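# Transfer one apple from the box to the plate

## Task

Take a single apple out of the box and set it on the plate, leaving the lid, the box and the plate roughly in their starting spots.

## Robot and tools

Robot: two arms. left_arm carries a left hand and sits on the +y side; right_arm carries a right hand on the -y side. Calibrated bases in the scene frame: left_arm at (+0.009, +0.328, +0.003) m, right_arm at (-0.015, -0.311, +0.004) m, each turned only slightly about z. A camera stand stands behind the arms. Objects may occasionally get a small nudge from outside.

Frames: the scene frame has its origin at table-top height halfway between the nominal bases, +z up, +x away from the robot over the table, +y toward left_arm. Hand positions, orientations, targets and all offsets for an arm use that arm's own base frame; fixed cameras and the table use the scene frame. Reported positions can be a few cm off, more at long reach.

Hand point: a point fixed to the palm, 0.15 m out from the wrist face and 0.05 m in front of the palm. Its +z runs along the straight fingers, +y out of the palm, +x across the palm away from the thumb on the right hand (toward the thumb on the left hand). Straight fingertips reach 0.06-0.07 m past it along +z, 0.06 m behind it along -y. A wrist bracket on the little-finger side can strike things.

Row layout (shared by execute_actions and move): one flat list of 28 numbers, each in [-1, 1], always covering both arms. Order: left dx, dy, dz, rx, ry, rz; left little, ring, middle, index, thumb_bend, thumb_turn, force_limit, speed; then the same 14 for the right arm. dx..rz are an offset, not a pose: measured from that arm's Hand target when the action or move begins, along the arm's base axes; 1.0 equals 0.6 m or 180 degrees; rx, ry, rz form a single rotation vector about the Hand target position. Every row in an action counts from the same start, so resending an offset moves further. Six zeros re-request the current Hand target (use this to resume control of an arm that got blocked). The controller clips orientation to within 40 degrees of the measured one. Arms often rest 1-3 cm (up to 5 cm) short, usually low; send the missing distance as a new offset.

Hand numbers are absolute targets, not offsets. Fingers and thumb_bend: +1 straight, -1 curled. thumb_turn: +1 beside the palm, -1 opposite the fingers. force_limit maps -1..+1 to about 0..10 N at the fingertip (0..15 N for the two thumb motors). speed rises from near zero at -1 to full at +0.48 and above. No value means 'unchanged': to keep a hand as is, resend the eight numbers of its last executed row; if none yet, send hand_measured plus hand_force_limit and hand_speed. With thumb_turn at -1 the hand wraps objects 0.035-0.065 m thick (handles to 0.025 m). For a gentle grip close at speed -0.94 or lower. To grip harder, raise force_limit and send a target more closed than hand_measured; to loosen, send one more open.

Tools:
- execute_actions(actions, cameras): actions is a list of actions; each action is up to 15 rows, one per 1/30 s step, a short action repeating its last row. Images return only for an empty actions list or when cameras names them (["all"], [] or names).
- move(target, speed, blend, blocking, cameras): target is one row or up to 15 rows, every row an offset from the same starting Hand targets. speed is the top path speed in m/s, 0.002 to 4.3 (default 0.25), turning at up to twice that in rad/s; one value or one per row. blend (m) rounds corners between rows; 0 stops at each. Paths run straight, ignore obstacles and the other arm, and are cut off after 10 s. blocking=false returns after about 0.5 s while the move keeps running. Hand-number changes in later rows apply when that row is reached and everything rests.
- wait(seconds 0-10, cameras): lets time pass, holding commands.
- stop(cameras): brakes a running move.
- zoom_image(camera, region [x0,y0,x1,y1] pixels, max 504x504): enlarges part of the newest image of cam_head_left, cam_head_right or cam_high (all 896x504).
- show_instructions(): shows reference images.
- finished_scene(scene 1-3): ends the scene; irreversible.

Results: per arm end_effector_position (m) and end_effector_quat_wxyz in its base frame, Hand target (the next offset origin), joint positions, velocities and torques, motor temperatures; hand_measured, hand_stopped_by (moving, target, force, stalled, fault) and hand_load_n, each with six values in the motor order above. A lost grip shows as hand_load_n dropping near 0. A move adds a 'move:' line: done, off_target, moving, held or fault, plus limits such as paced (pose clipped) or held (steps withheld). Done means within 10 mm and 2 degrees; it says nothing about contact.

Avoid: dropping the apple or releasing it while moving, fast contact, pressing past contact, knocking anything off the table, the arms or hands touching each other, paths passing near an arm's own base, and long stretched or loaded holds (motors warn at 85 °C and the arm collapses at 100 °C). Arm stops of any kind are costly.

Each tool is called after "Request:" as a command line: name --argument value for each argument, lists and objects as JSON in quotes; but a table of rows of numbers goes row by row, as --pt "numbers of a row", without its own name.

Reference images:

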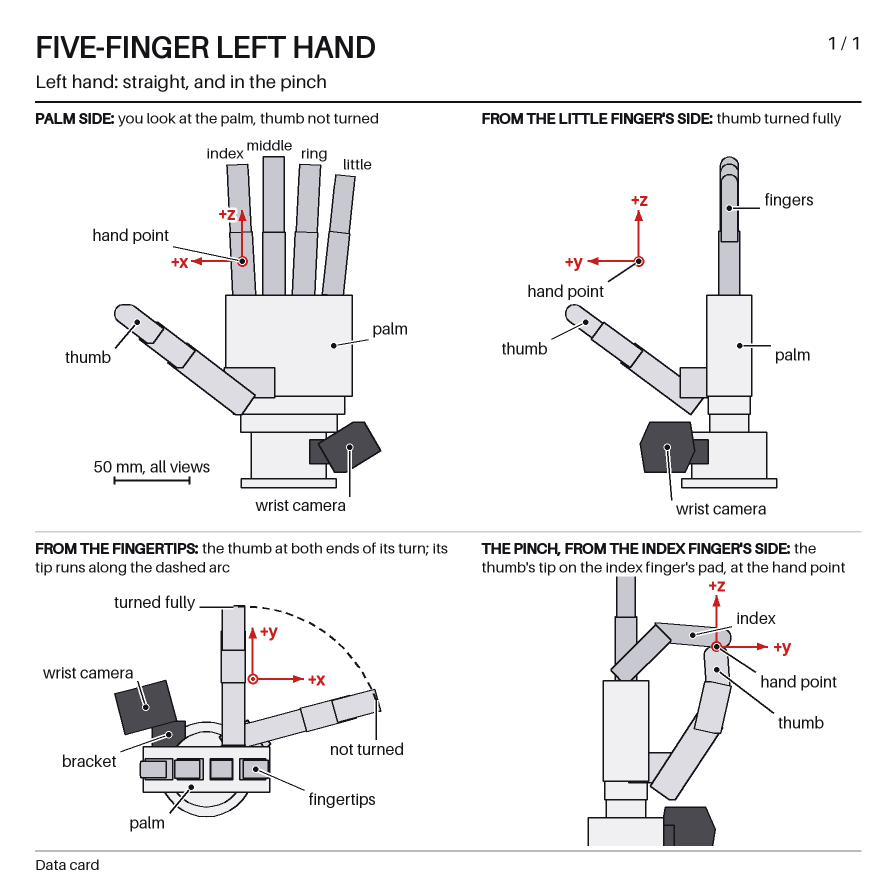

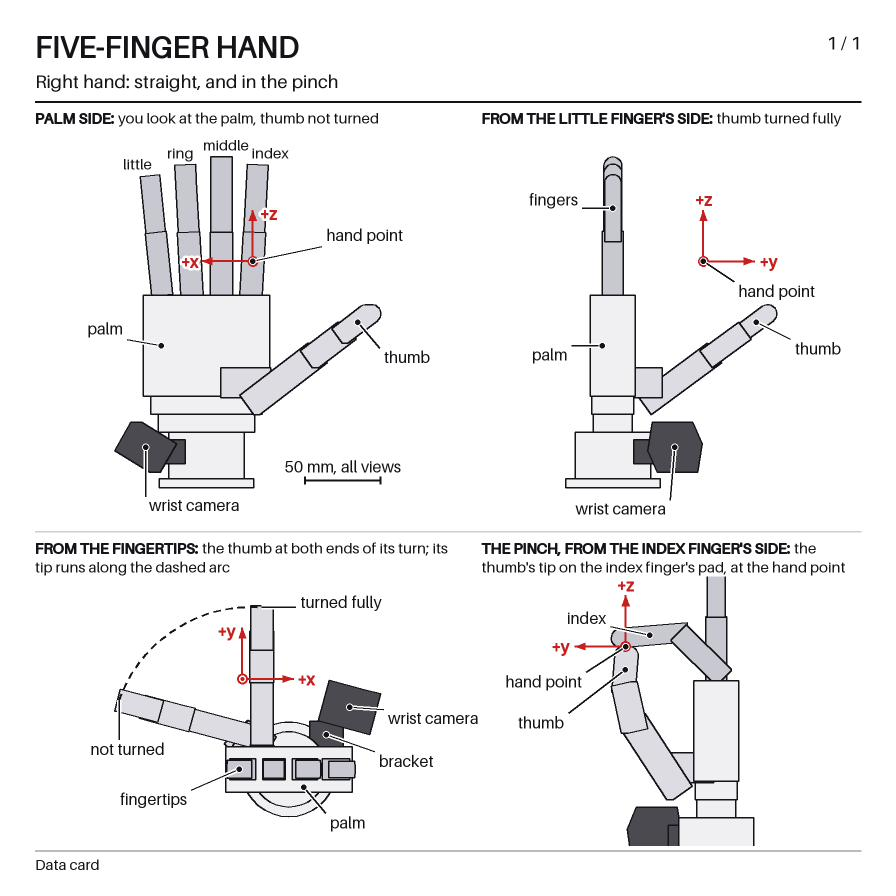

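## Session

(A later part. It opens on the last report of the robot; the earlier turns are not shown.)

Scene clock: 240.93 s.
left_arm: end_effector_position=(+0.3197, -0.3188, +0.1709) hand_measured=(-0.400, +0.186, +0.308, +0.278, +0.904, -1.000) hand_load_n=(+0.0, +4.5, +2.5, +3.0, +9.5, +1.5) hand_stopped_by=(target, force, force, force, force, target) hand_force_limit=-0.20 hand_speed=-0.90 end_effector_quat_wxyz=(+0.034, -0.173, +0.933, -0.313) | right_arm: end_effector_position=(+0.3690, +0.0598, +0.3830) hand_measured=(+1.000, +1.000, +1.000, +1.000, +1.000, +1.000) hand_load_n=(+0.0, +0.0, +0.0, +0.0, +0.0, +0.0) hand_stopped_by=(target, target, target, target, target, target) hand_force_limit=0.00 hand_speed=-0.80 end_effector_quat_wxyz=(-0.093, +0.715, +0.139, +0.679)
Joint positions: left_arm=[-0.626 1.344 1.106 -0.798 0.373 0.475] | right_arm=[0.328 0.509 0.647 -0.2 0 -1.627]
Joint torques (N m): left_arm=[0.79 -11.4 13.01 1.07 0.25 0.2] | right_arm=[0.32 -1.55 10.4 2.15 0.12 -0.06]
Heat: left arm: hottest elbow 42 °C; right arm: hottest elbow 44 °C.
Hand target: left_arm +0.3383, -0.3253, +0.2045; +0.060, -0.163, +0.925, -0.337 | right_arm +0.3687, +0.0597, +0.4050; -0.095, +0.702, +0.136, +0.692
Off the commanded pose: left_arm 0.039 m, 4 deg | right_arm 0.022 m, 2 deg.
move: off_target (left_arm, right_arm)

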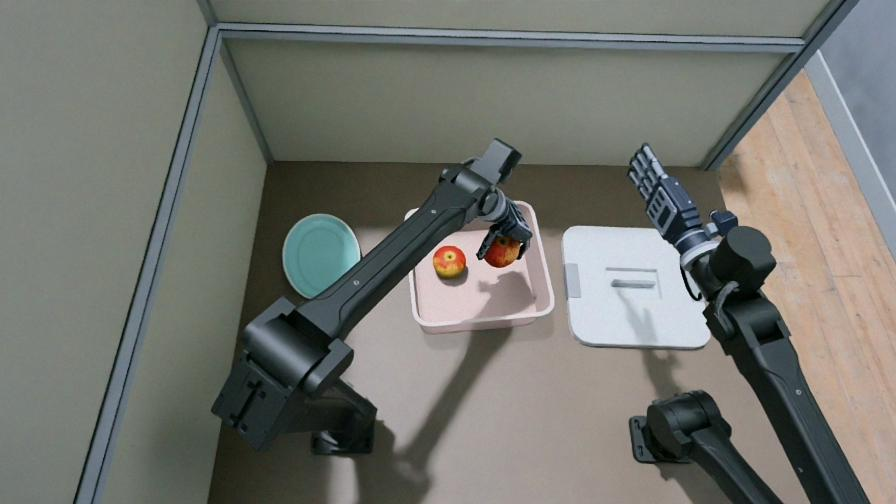

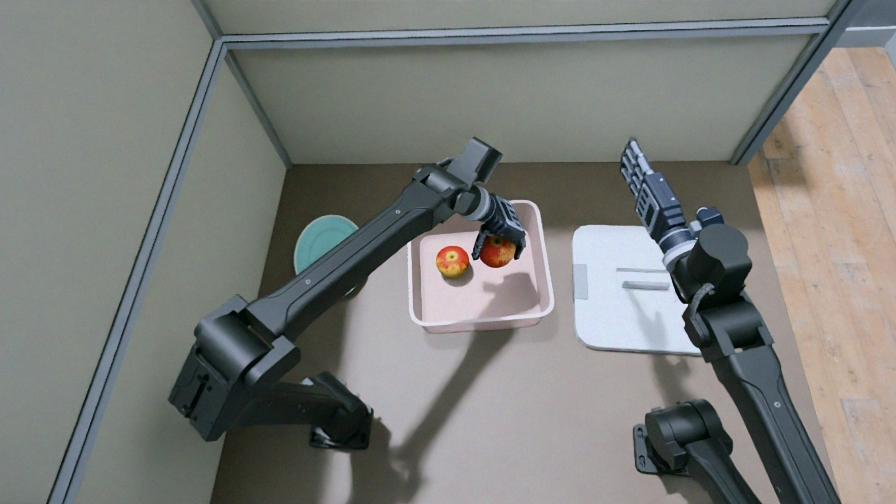

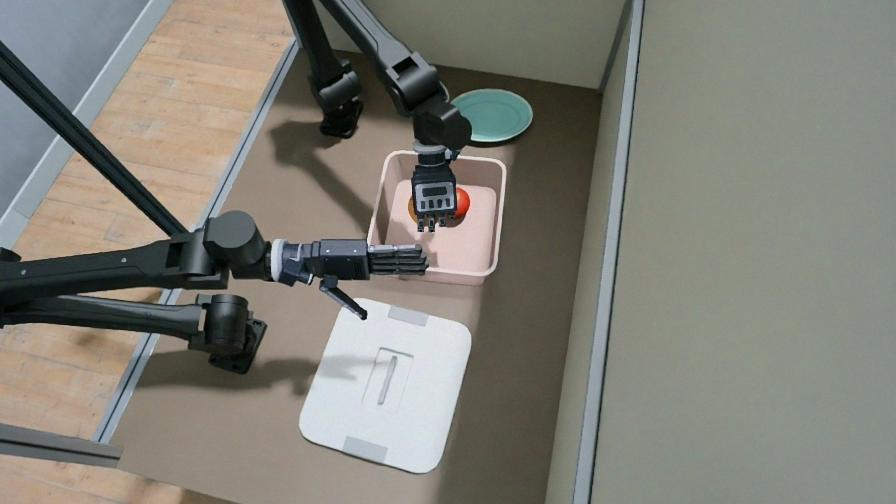

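Request:
move --target '[0.036,0.6055,-0.041,0,0,0.2778,-0.4,-0.4,-0.4,-0.4,-0.4,-1,-0.2,-0.9,0,0,0,0,0,0,1,1,1,1,1,1,0,-0.8]' --speed 0.25 --cameras '["all"]'

Request:
zoom_image --camera "cam_head_right" --region '[200, 150, 450, 350]'

Request:
zoom_image --camera "cam_high" --region '[380, 30, 600, 230]'

Scene clock: 263.87 s.
left_arm: end_effector_position=(+0.3557, +0.0367, +0.1756) hand_measured=(-0.400, +0.186, +0.308, +0.278, +0.904, -1.000) hand_load_n=(+0.0, +4.5, +3.0, +3.0, +9.5, +2.0) hand_stopped_by=(target, force, force, force, force, target) hand_force_limit=-0.20 hand_speed=-0.90 end_effector_quat_wxyz=(+0.190, -0.547, +0.766, -0.278) | right_arm: end_effector_position=(+0.3690, +0.0598, +0.3830) hand_measured=(+1.000, +1.000, +1.000, +1.000, +1.000, +1.000) hand_load_n=(+0.0, +0.0, +0.0, +0.0, +0.0, +0.0) hand_stopped_by=(target, target, target, target, target, target) hand_force_limit=0.00 hand_speed=-0.80 end_effector_quat_wxyz=(-0.093, +0.715, +0.139, +0.679)
Joint positions: left_arm=[0.309 1.05 0.873 -0.818 0.4 0.519] | right_arm=[0.328 0.509 0.647 -0.2 0 -1.627]
Joint torques (N m): left_arm=[-0.56 -5.13 9.74 1.48 0.34 0.22] | right_arm=[0.62 -1.14 10.22 1.94 0.08 -0.07]
Heat: left arm: hottest elbow 46 °C; right arm: hottest elbow 44 °C.
Hand target: left_arm +0.3598, +0.0381, +0.1798; +0.197, -0.539, +0.770, -0.280 | right_arm +0.3687, +0.0597, +0.4050; -0.095, +0.702, +0.136, +0.692
Off the commanded pose: left_arm 0.006 m, 1 deg | right_arm 0.022 m, 2 deg.
move: off_target (right_arm)

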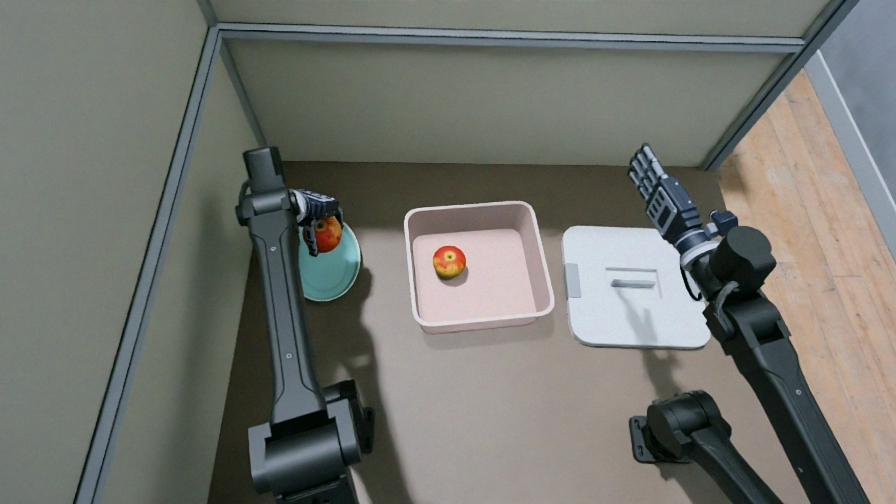

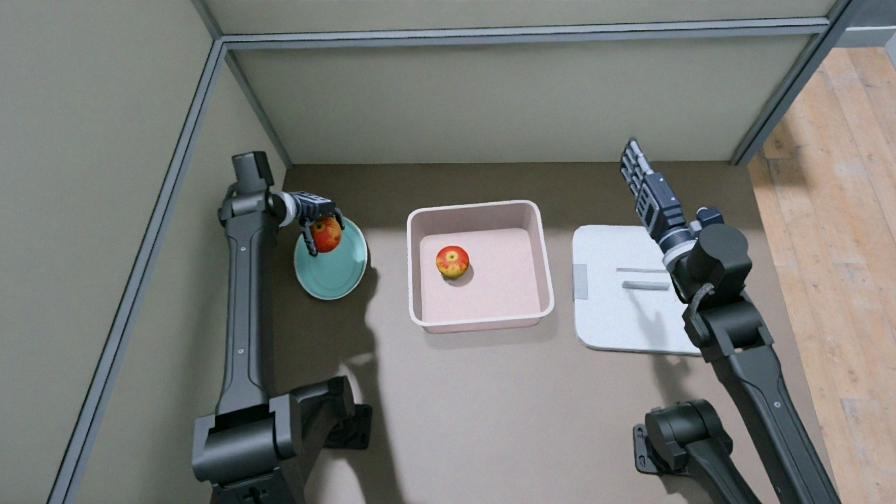

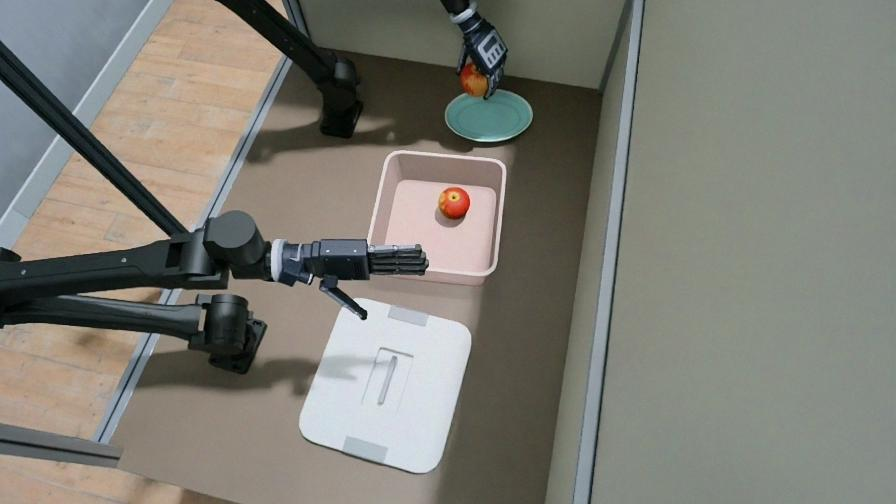

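Scaled by 2.016.

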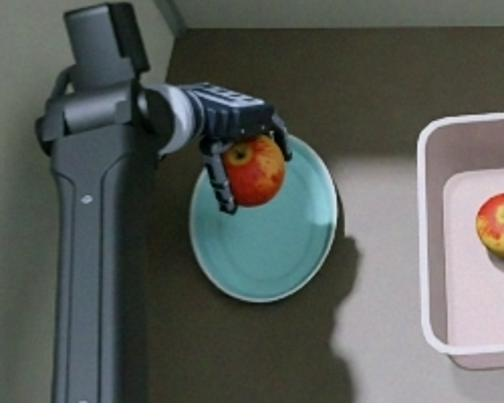

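Scaled by 2.291.

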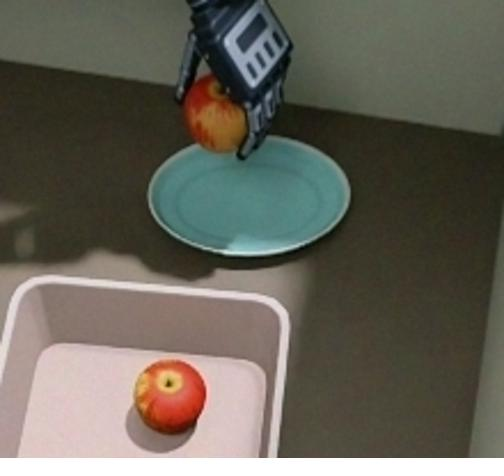

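Request:
move --target '[0,0.04,-0.13,0,0,0,-0.4,-0.4,-0.4,-0.4,-0.4,-1,-0.2,-0.9,0,0,0,0,0,0,1,1,1,1,1,1,0,-0.8]' --speed 0.15 --cameras '["all"]'

Request:
zoom_image --camera "cam_head_left" --region '[200, 150, 450, 350]'

Request:
zoom_image --camera "cam_high" --region '[380, 30, 600, 230]'

Scene clock: 336.90 s.
left_arm: end_effector_position=(+0.3526, +0.0558, +0.0977) hand_measured=(-0.400, +0.186, +0.308, +0.278, +0.904, -1.000) hand_load_n=(+0.0, +4.5, +3.0, +3.0, +9.5, +1.5) hand_stopped_by=(target, force, force, force, force, target) hand_force_limit=-0.20 hand_speed=-0.90 end_effector_quat_wxyz=(+0.183, -0.546, +0.769, -0.278) | right_arm: end_effector_position=(+0.3690, +0.0598, +0.3830) hand_measured=(+1.000, +1.000, +1.000, +1.000, +1.000, +1.000) hand_load_n=(+0.0, +0.0, +0.0, +0.0, +0.0, +0.0) hand_stopped_by=(target, target, target, target, target, target) hand_force_limit=0.00 hand_speed=-0.80 end_effector_quat_wxyz=(-0.093, +0.715, +0.139, +0.679)
Joint positions: left_arm=[0.371 1.146 0.732 -0.621 0.437 0.585] | right_arm=[0.328 0.509 0.647 -0.2 0 -1.627]
Joint torques (N m): left_arm=[0.56 -6.07 9.18 2.17 0.39 0.17] | right_arm=[0.26 -1.32 10.17 2.19 0.09 -0.06]
Heat: left arm: hottest elbow 45 °C; right arm: hottest elbow 45 °C.
Hand target: left_arm +0.3598, +0.0621, +0.1018; +0.197, -0.539, +0.770, -0.280 | right_arm +0.3687, +0.0597, +0.4050; -0.095, +0.702, +0.136, +0.692
Off the commanded pose: left_arm 0.010 m, 2 deg | right_arm 0.022 m, 2 deg.
move: off_target (right_arm)

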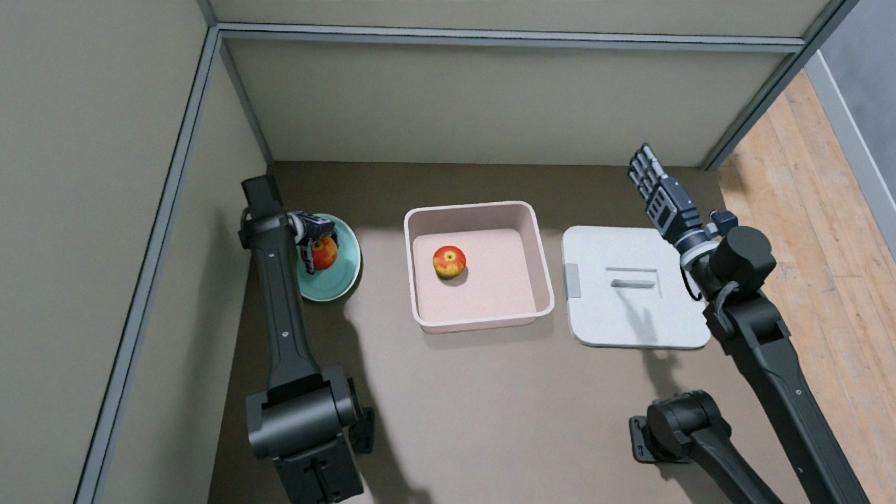

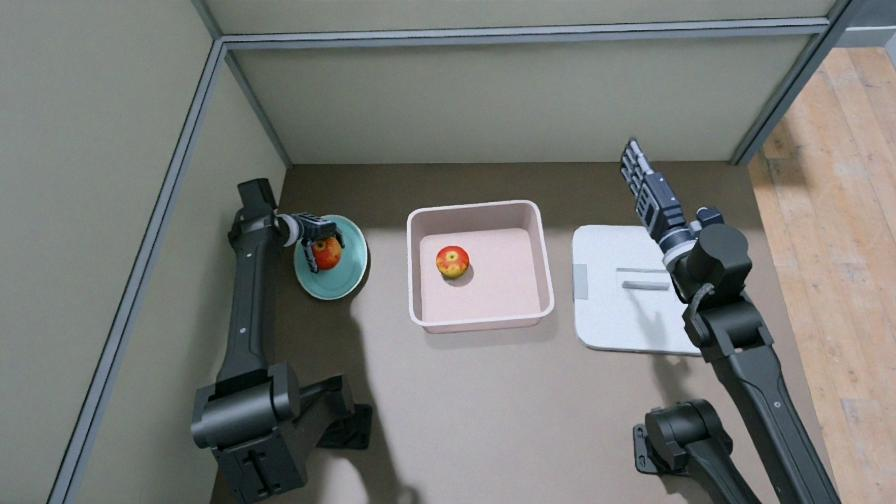

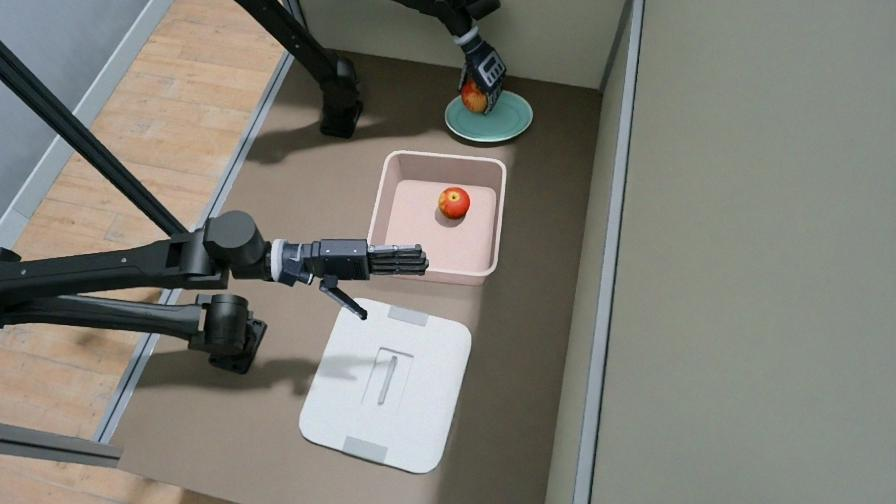

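Scaled by 2.016.

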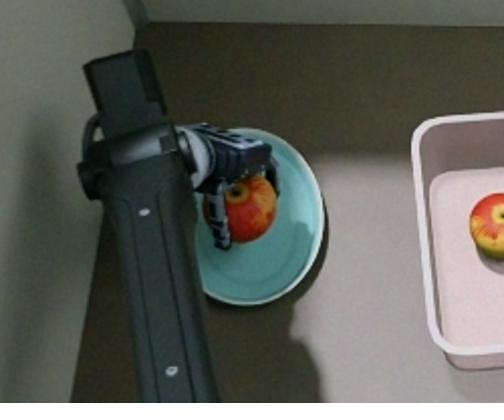

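Scaled by 2.291.

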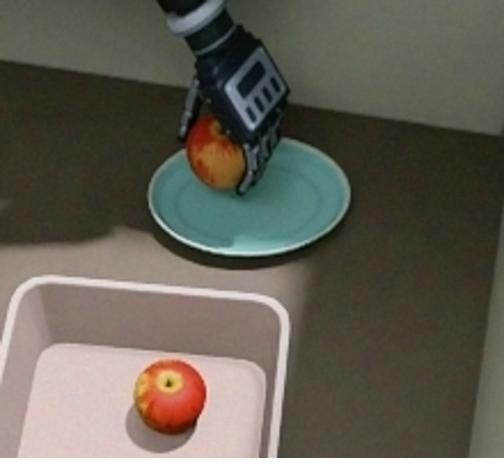

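Request:
move --pt "0.05 0.022 -0.03 0 0 0 -0.4 -0.4 -0.4 -0.4 -0.4 -1 -0.2 -0.9 0 0 0 0 0 0 1 1 1 1 1 1 0 -0.8" --pt "0.05 0.022 -0.076 0 0 0 -0.4 -0.4 -0.4 -0.4 -0.4 -1 -0.2 -0.9 0 0 0 0 0 0 1 1 1 1 1 1 0 -0.8" --speed 0.1 --cameras '["all"]'

Request:
zoom_image --camera "cam_head_left" --region '[200, 150, 450, 350]'

Request:
zoom_image --camera "cam_high" --region '[380, 30, 600, 230]'

Scene clock: 353.83 s.
left_arm: end_effector_position=(+0.3830, +0.0680, +0.0539) hand_measured=(-0.400, +0.186, +0.308, +0.278, +0.904, -1.000) hand_load_n=(+0.0, +4.5, +3.0, +3.0, +9.0, +1.5) hand_stopped_by=(target, force, force, force, force, target) hand_force_limit=-0.20 hand_speed=-0.90 end_effector_quat_wxyz=(+0.185, -0.544, +0.770, -0.278) | right_arm: end_effector_position=(+0.3690, +0.0598, +0.3830) hand_measured=(+1.000, +1.000, +1.000, +1.000, +1.000, +1.000) hand_load_n=(+0.0, +0.0, +0.0, +0.0, +0.0, +0.0) hand_stopped_by=(target, target, target, target, target, target) hand_force_limit=0.00 hand_speed=-0.80 end_effector_quat_wxyz=(-0.093, +0.715, +0.139, +0.679)
Joint positions: left_arm=[0.372 1.308 0.732 -0.457 0.44 0.59] | right_arm=[0.328 0.509 0.647 -0.2 0 -1.627]
Joint torques (N m): left_arm=[0.67 -7.18 8.32 2.19 0.38 0.19] | right_arm=[-0.09 -1.61 10.41 2.02 0.08 -0.06]
Heat: left arm: hottest elbow 44 °C; right arm: hottest elbow 45 °C.
Hand target: left_arm +0.3898, +0.0753, +0.0562; +0.197, -0.539, +0.770, -0.280 | right_arm +0.3687, +0.0597, +0.4050; -0.095, +0.702, +0.136, +0.692
Off the commanded pose: left_arm 0.010 m, 2 deg | right_arm 0.022 m, 2 deg.
move: off_target (right_arm)

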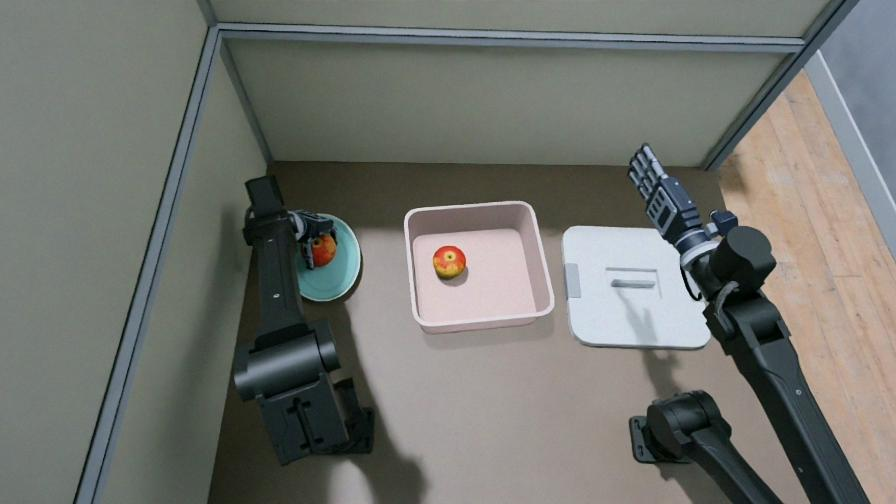

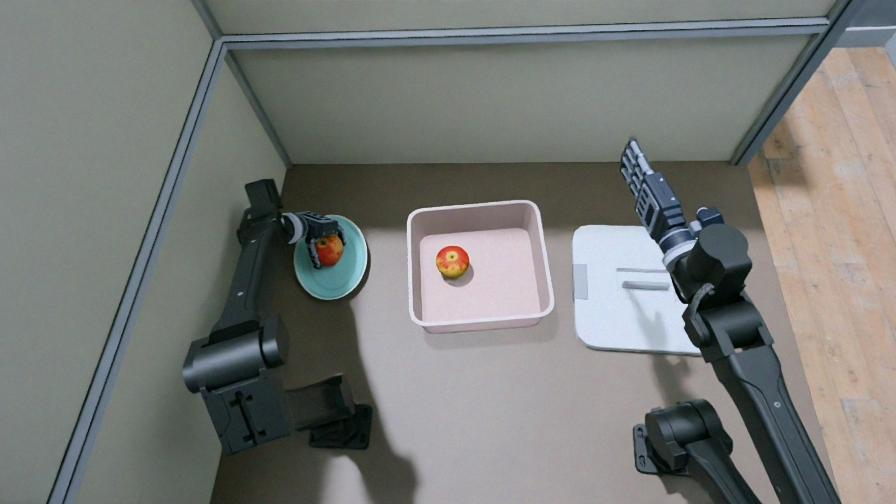

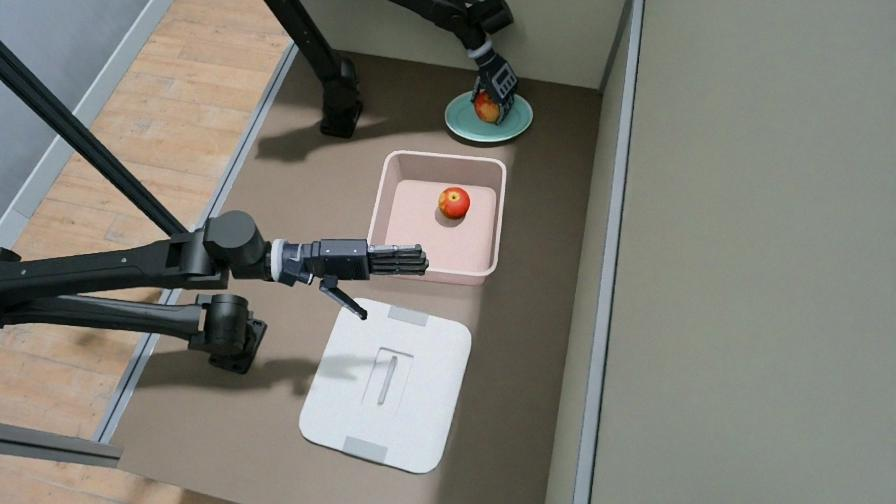

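Scaled by 2.016.

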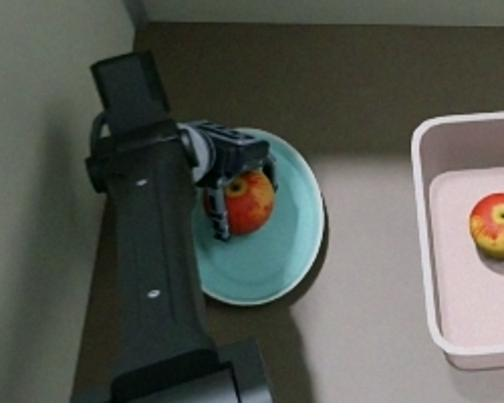

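Scaled by 2.291.

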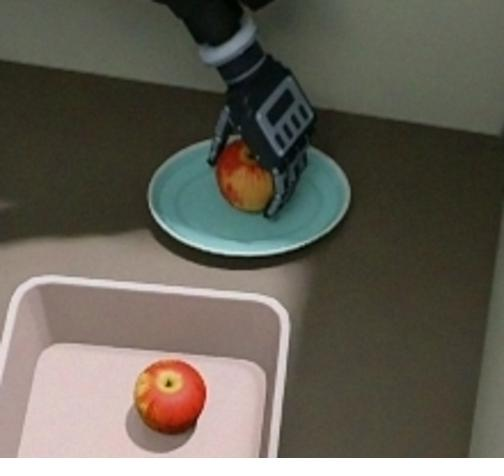

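Request:
move --pt "0 0 -0.011 0 0 0 -0.4 -0.4 -0.4 -0.4 -0.4 -1 -0.2 -0.9 0 0 0 0 0 0 1 1 1 1 1 1 0 -0.8" --pt "0 0 -0.011 0 0 0 0.8 0.8 0.8 0.8 1 -1 -0.2 -0.7 0 0 0 0 0 0 1 1 1 1 1 1 0 -0.8" --pt "0 0 0.2 0 0 0 0.8 0.8 0.8 0.8 1 -1 -0.2 -0.7 0 0 0 0 0 0 1 1 1 1 1 1 0 -0.8" --speed 0.1 --cameras '["all"]'

Scene clock: 367.27 s.
left_arm: end_effector_position=(+0.3776, +0.0655, +0.1531) hand_measured=(+0.800, +0.800, +0.800, +0.800, +1.000, -1.000) hand_load_n=(+0.0, +0.0, +0.0, +0.0, +0.0, +0.0) hand_stopped_by=(target, target, target, target, target, target) hand_force_limit=-0.20 hand_speed=-0.70 end_effector_quat_wxyz=(+0.173, -0.547, +0.771, -0.276) | right_arm: end_effector_position=(+0.3690, +0.0598, +0.3830) hand_measured=(+1.000, +1.000, +1.000, +1.000, +1.000, +1.000) hand_load_n=(+0.0, +0.0, +0.0, +0.0, +0.0, +0.0) hand_stopped_by=(target, target, target, target, target, target) hand_force_limit=0.00 hand_speed=-0.80 end_effector_quat_wxyz=(-0.093, +0.715, +0.139, +0.679)
Joint positions: left_arm=[0.372 1.183 0.917 -0.792 0.442 0.59] | right_arm=[0.328 0.509 0.647 -0.2 0 -1.627]
Joint torques (N m): left_arm=[0.79 -7.59 12.25 0.95 0.3 0.2] | right_arm=[0.21 -1.32 10.22 2.18 0.11 -0.07]
Heat: left arm: hottest elbow 43 °C; right arm: hottest elbow 45 °C.
Hand target: left_arm +0.3898, +0.0753, +0.1761; +0.197, -0.539, +0.770, -0.280 | right_arm +0.3687, +0.0597, +0.4050; -0.095, +0.702, +0.136, +0.692
Off the commanded pose: left_arm 0.028 m, 3 deg | right_arm 0.022 m, 2 deg.
move: off_target (left_arm, right_arm)

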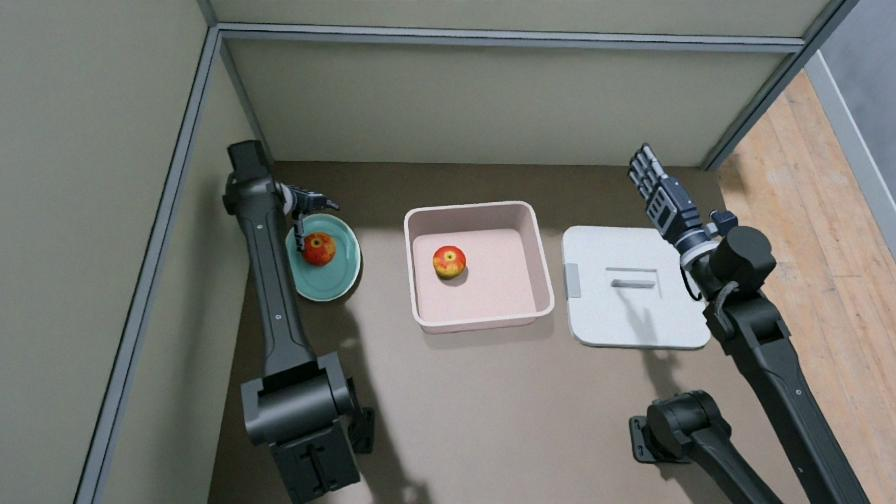

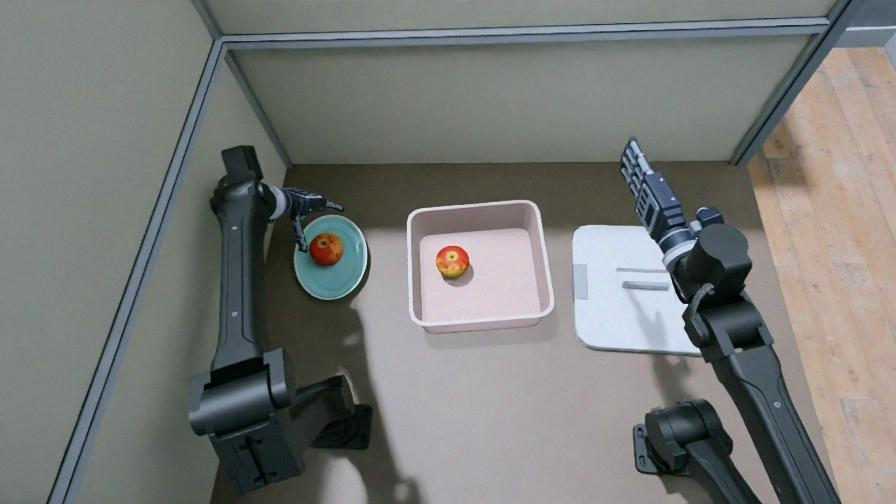

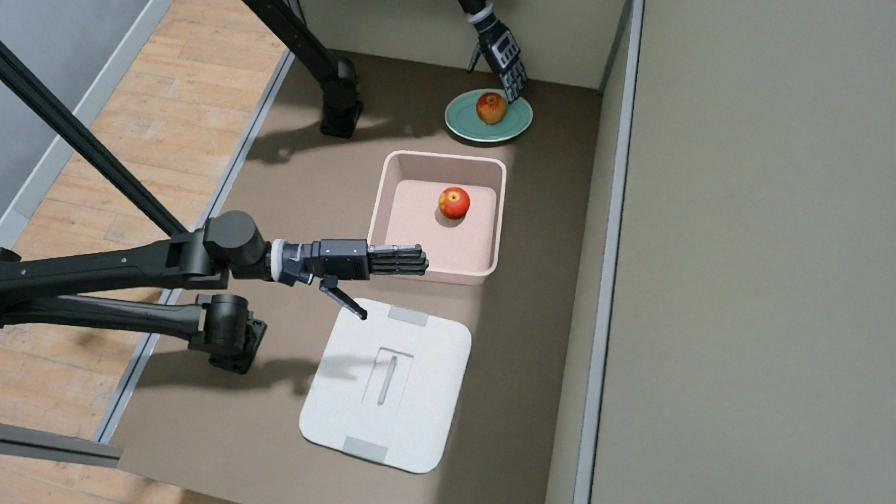

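Request:
move --target '[0,0,0,0,0,0,0.8,0.8,0.8,0.8,1,-1,-0.2,-0.7,-0.0645,0.4005,-0.308,0.191,0.4684,-0.009,0.5,0.5,0.5,0.5,1,-1,0,0]' --cameras '["all"]'

Request:
zoom_image --camera "cam_head_left" --region '[400, 150, 600, 350]'

Scene clock: 397.47 s.
left_arm: end_effector_position=(+0.3776, +0.0655, +0.1531) hand_measured=(+0.800, +0.800, +0.800, +0.800, +1.000, -1.000) hand_load_n=(+0.0, +0.0, +0.0, +0.0, +0.0, +0.0) hand_stopped_by=(target, target, target, target, target, target) hand_force_limit=-0.20 hand_speed=-0.70 end_effector_quat_wxyz=(+0.173, -0.547, +0.771, -0.276) | right_arm: end_effector_position=(+0.3134, +0.2925, +0.1955) hand_measured=(+0.500, +0.500, +0.500, +0.500, +1.000, -1.000) hand_load_n=(+0.0, +0.0, +0.0, +0.0, +0.0, +0.0) hand_stopped_by=(target, target, target, target, target, target) hand_force_limit=0.00 hand_speed=0.00 end_effector_quat_wxyz=(-0.322, +0.932, -0.161, +0.045)
Joint positions: left_arm=[0.372 1.183 0.917 -0.792 0.442 0.59] | right_arm=[0.585 1.263 1.095 -0.858 -0.395 -0.532]
Joint torques (N m): left_arm=[0.67 -7.71 12.26 0.96 0.28 0.19] | right_arm=[-0.26 -8.29 11.85 0.54 -0.35 0.01]
Heat: left arm: hottest elbow 45 °C; right arm: hottest elbow 46 °C.
Hand target: left_arm +0.3898, +0.0753, +0.1761; +0.197, -0.539, +0.770, -0.280 | right_arm +0.3300, +0.3000, +0.2202; -0.337, +0.926, -0.163, +0.059
Off the commanded pose: left_arm 0.028 m, 3 deg | right_arm 0.031 m, 2 deg.
move: off_target (left_arm, right_arm)

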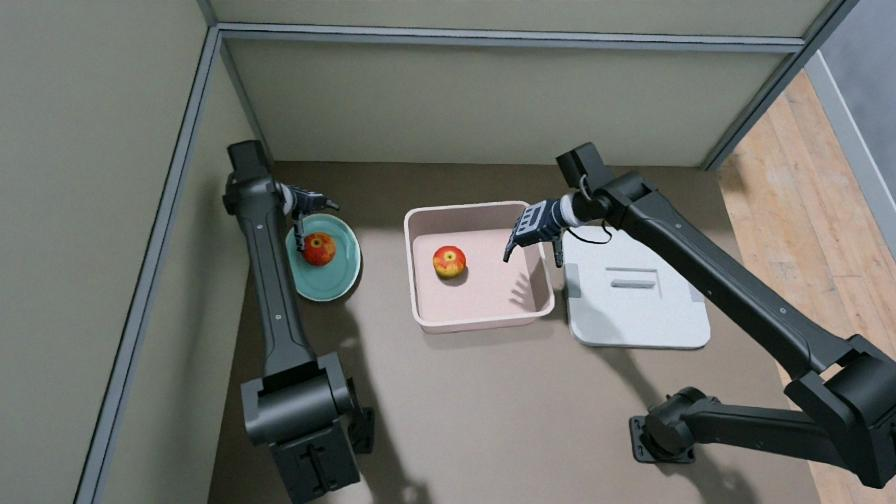

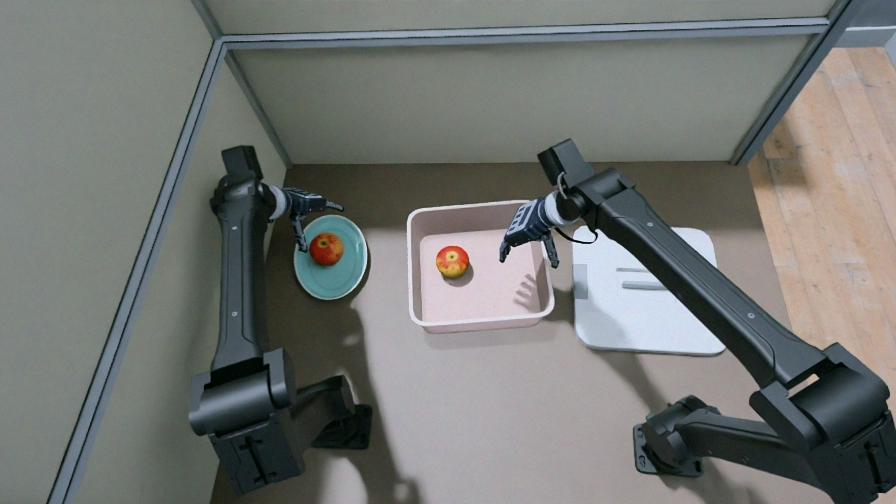

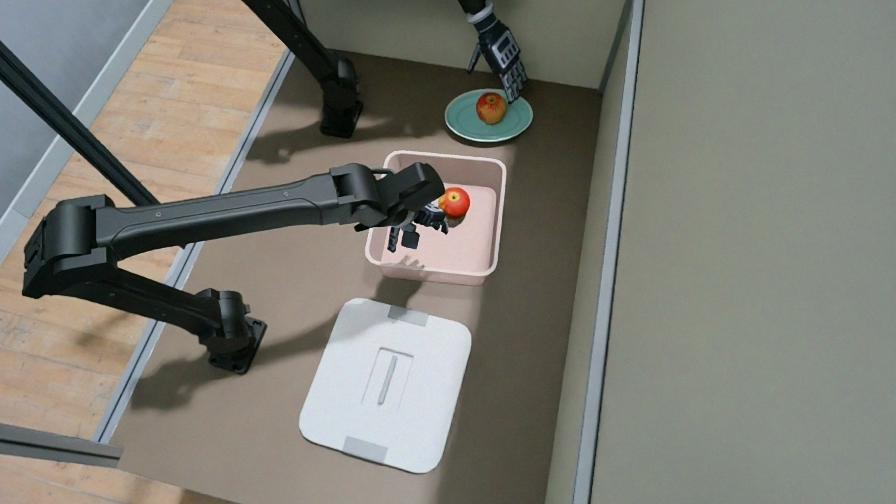

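Scaled by 2.520.

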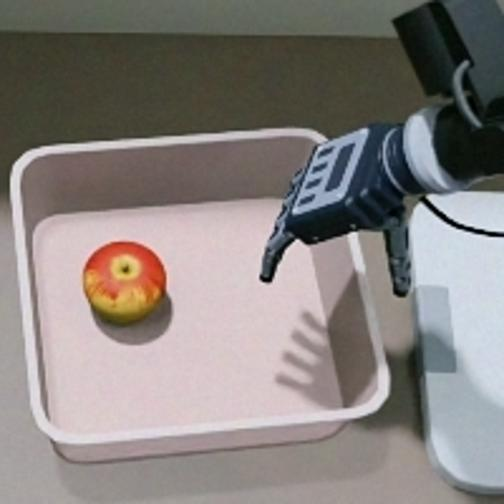

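Request:
move --pt "0 0 0 0 0 0 0.8 0.8 0.8 0.8 1 -1 -0.2 -0.7 0 0.1 0 0 0 0 0.5 0.5 0.5 0.5 1 -1 0 0" --pt "0 0 0 0 0 0 0.8 0.8 0.8 0.8 1 -1 -0.2 -0.7 0 0.1 -0.25 0 0 0 0.5 0.5 0.5 0.5 1 -1 0 0" --cameras '["all"]' --speed 0.15

Request:
zoom_image --camera "cam_head_left" --region '[400, 150, 600, 350]'

Scene clock: 409.70 s.
left_arm: end_effector_position=(+0.3776, +0.0655, +0.1531) hand_measured=(+0.800, +0.800, +0.800, +0.800, +1.000, -1.000) hand_load_n=(+0.0, +0.0, +0.0, +0.0, +0.0, +0.0) hand_stopped_by=(target, target, target, target, target, target) hand_force_limit=-0.20 hand_speed=-0.70 end_effector_quat_wxyz=(+0.173, -0.547, +0.771, -0.276) | right_arm: end_effector_position=(+0.3264, +0.3564, +0.0708) hand_measured=(+0.500, +0.500, +0.500, +0.500, +1.000, -1.000) hand_load_n=(+0.0, +0.0, +0.0, +0.0, +0.0, +0.0) hand_stopped_by=(target, target, target, target, target, target) hand_force_limit=0.00 hand_speed=0.00 end_effector_quat_wxyz=(-0.332, +0.928, -0.161, +0.055)
Joint positions: left_arm=[0.372 1.183 0.917 -0.792 0.442 0.59] | right_arm=[0.692 1.486 0.954 -0.426 -0.334 -0.429]
Joint torques (N m): left_arm=[0.85 -7.71 12.21 0.98 0.28 0.18] | right_arm=[0.32 -10.11 6.67 1.85 -0.07 0.02]
Heat: left arm: hottest elbow 46 °C; right arm: hottest elbow 46 °C.
Hand target: left_arm +0.3898, +0.0753, +0.1761; +0.197, -0.539, +0.770, -0.280 | right_arm +0.3301, +0.3601, +0.0704; -0.337, +0.925, -0.162, +0.059
Off the commanded pose: left_arm 0.028 m, 3 deg | right_arm 0.005 m, 1 deg.
move: off_target (left_arm)

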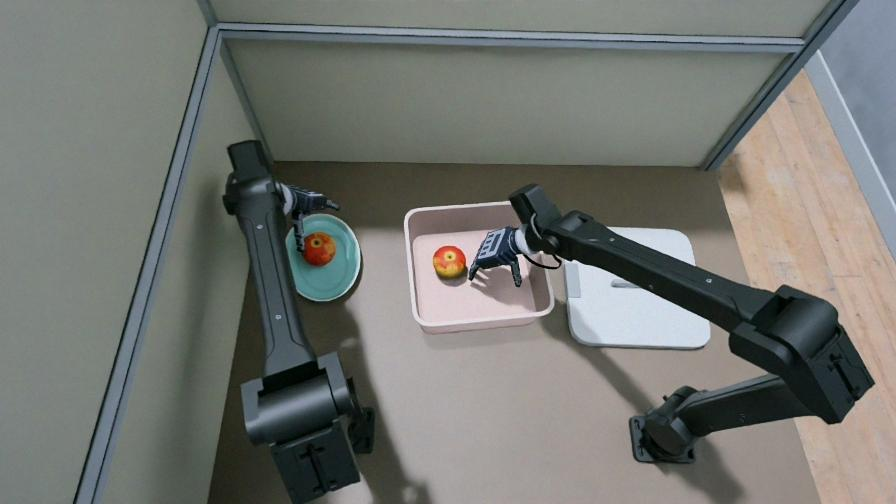

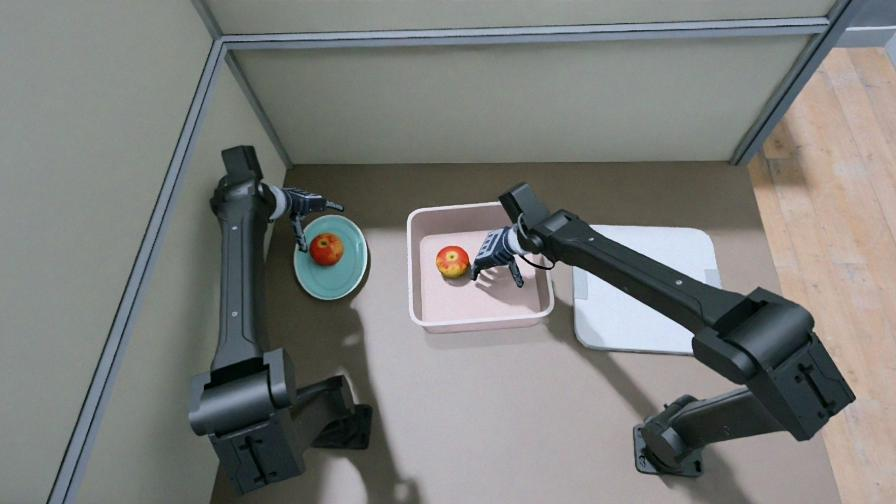

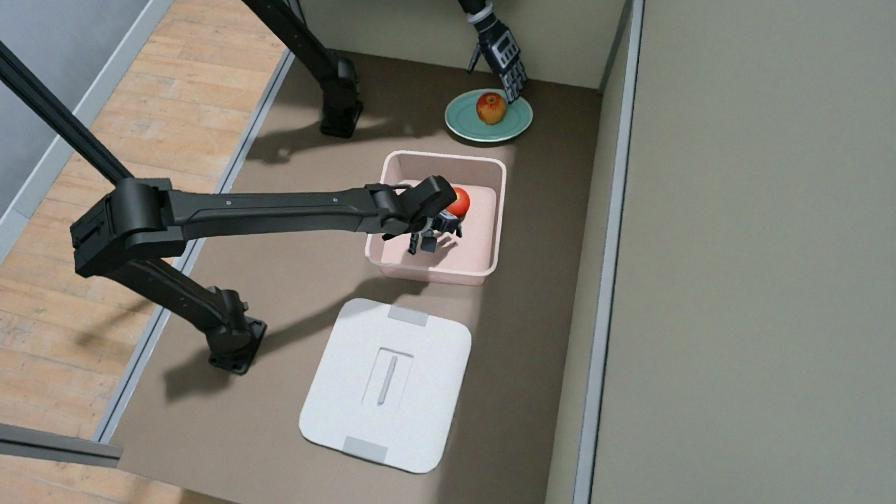

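Scaled by 2.520.

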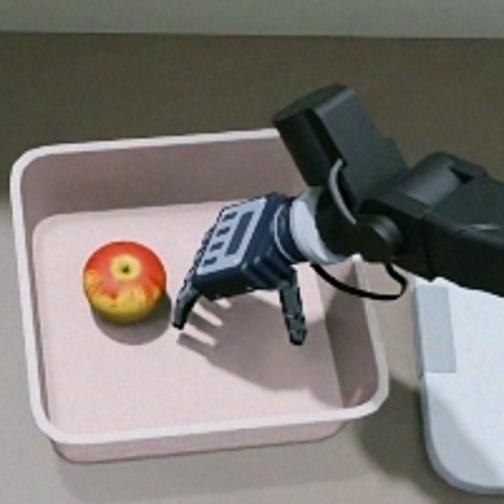

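Request:
finished_scene --scene 1

The scene is finished: the task was done.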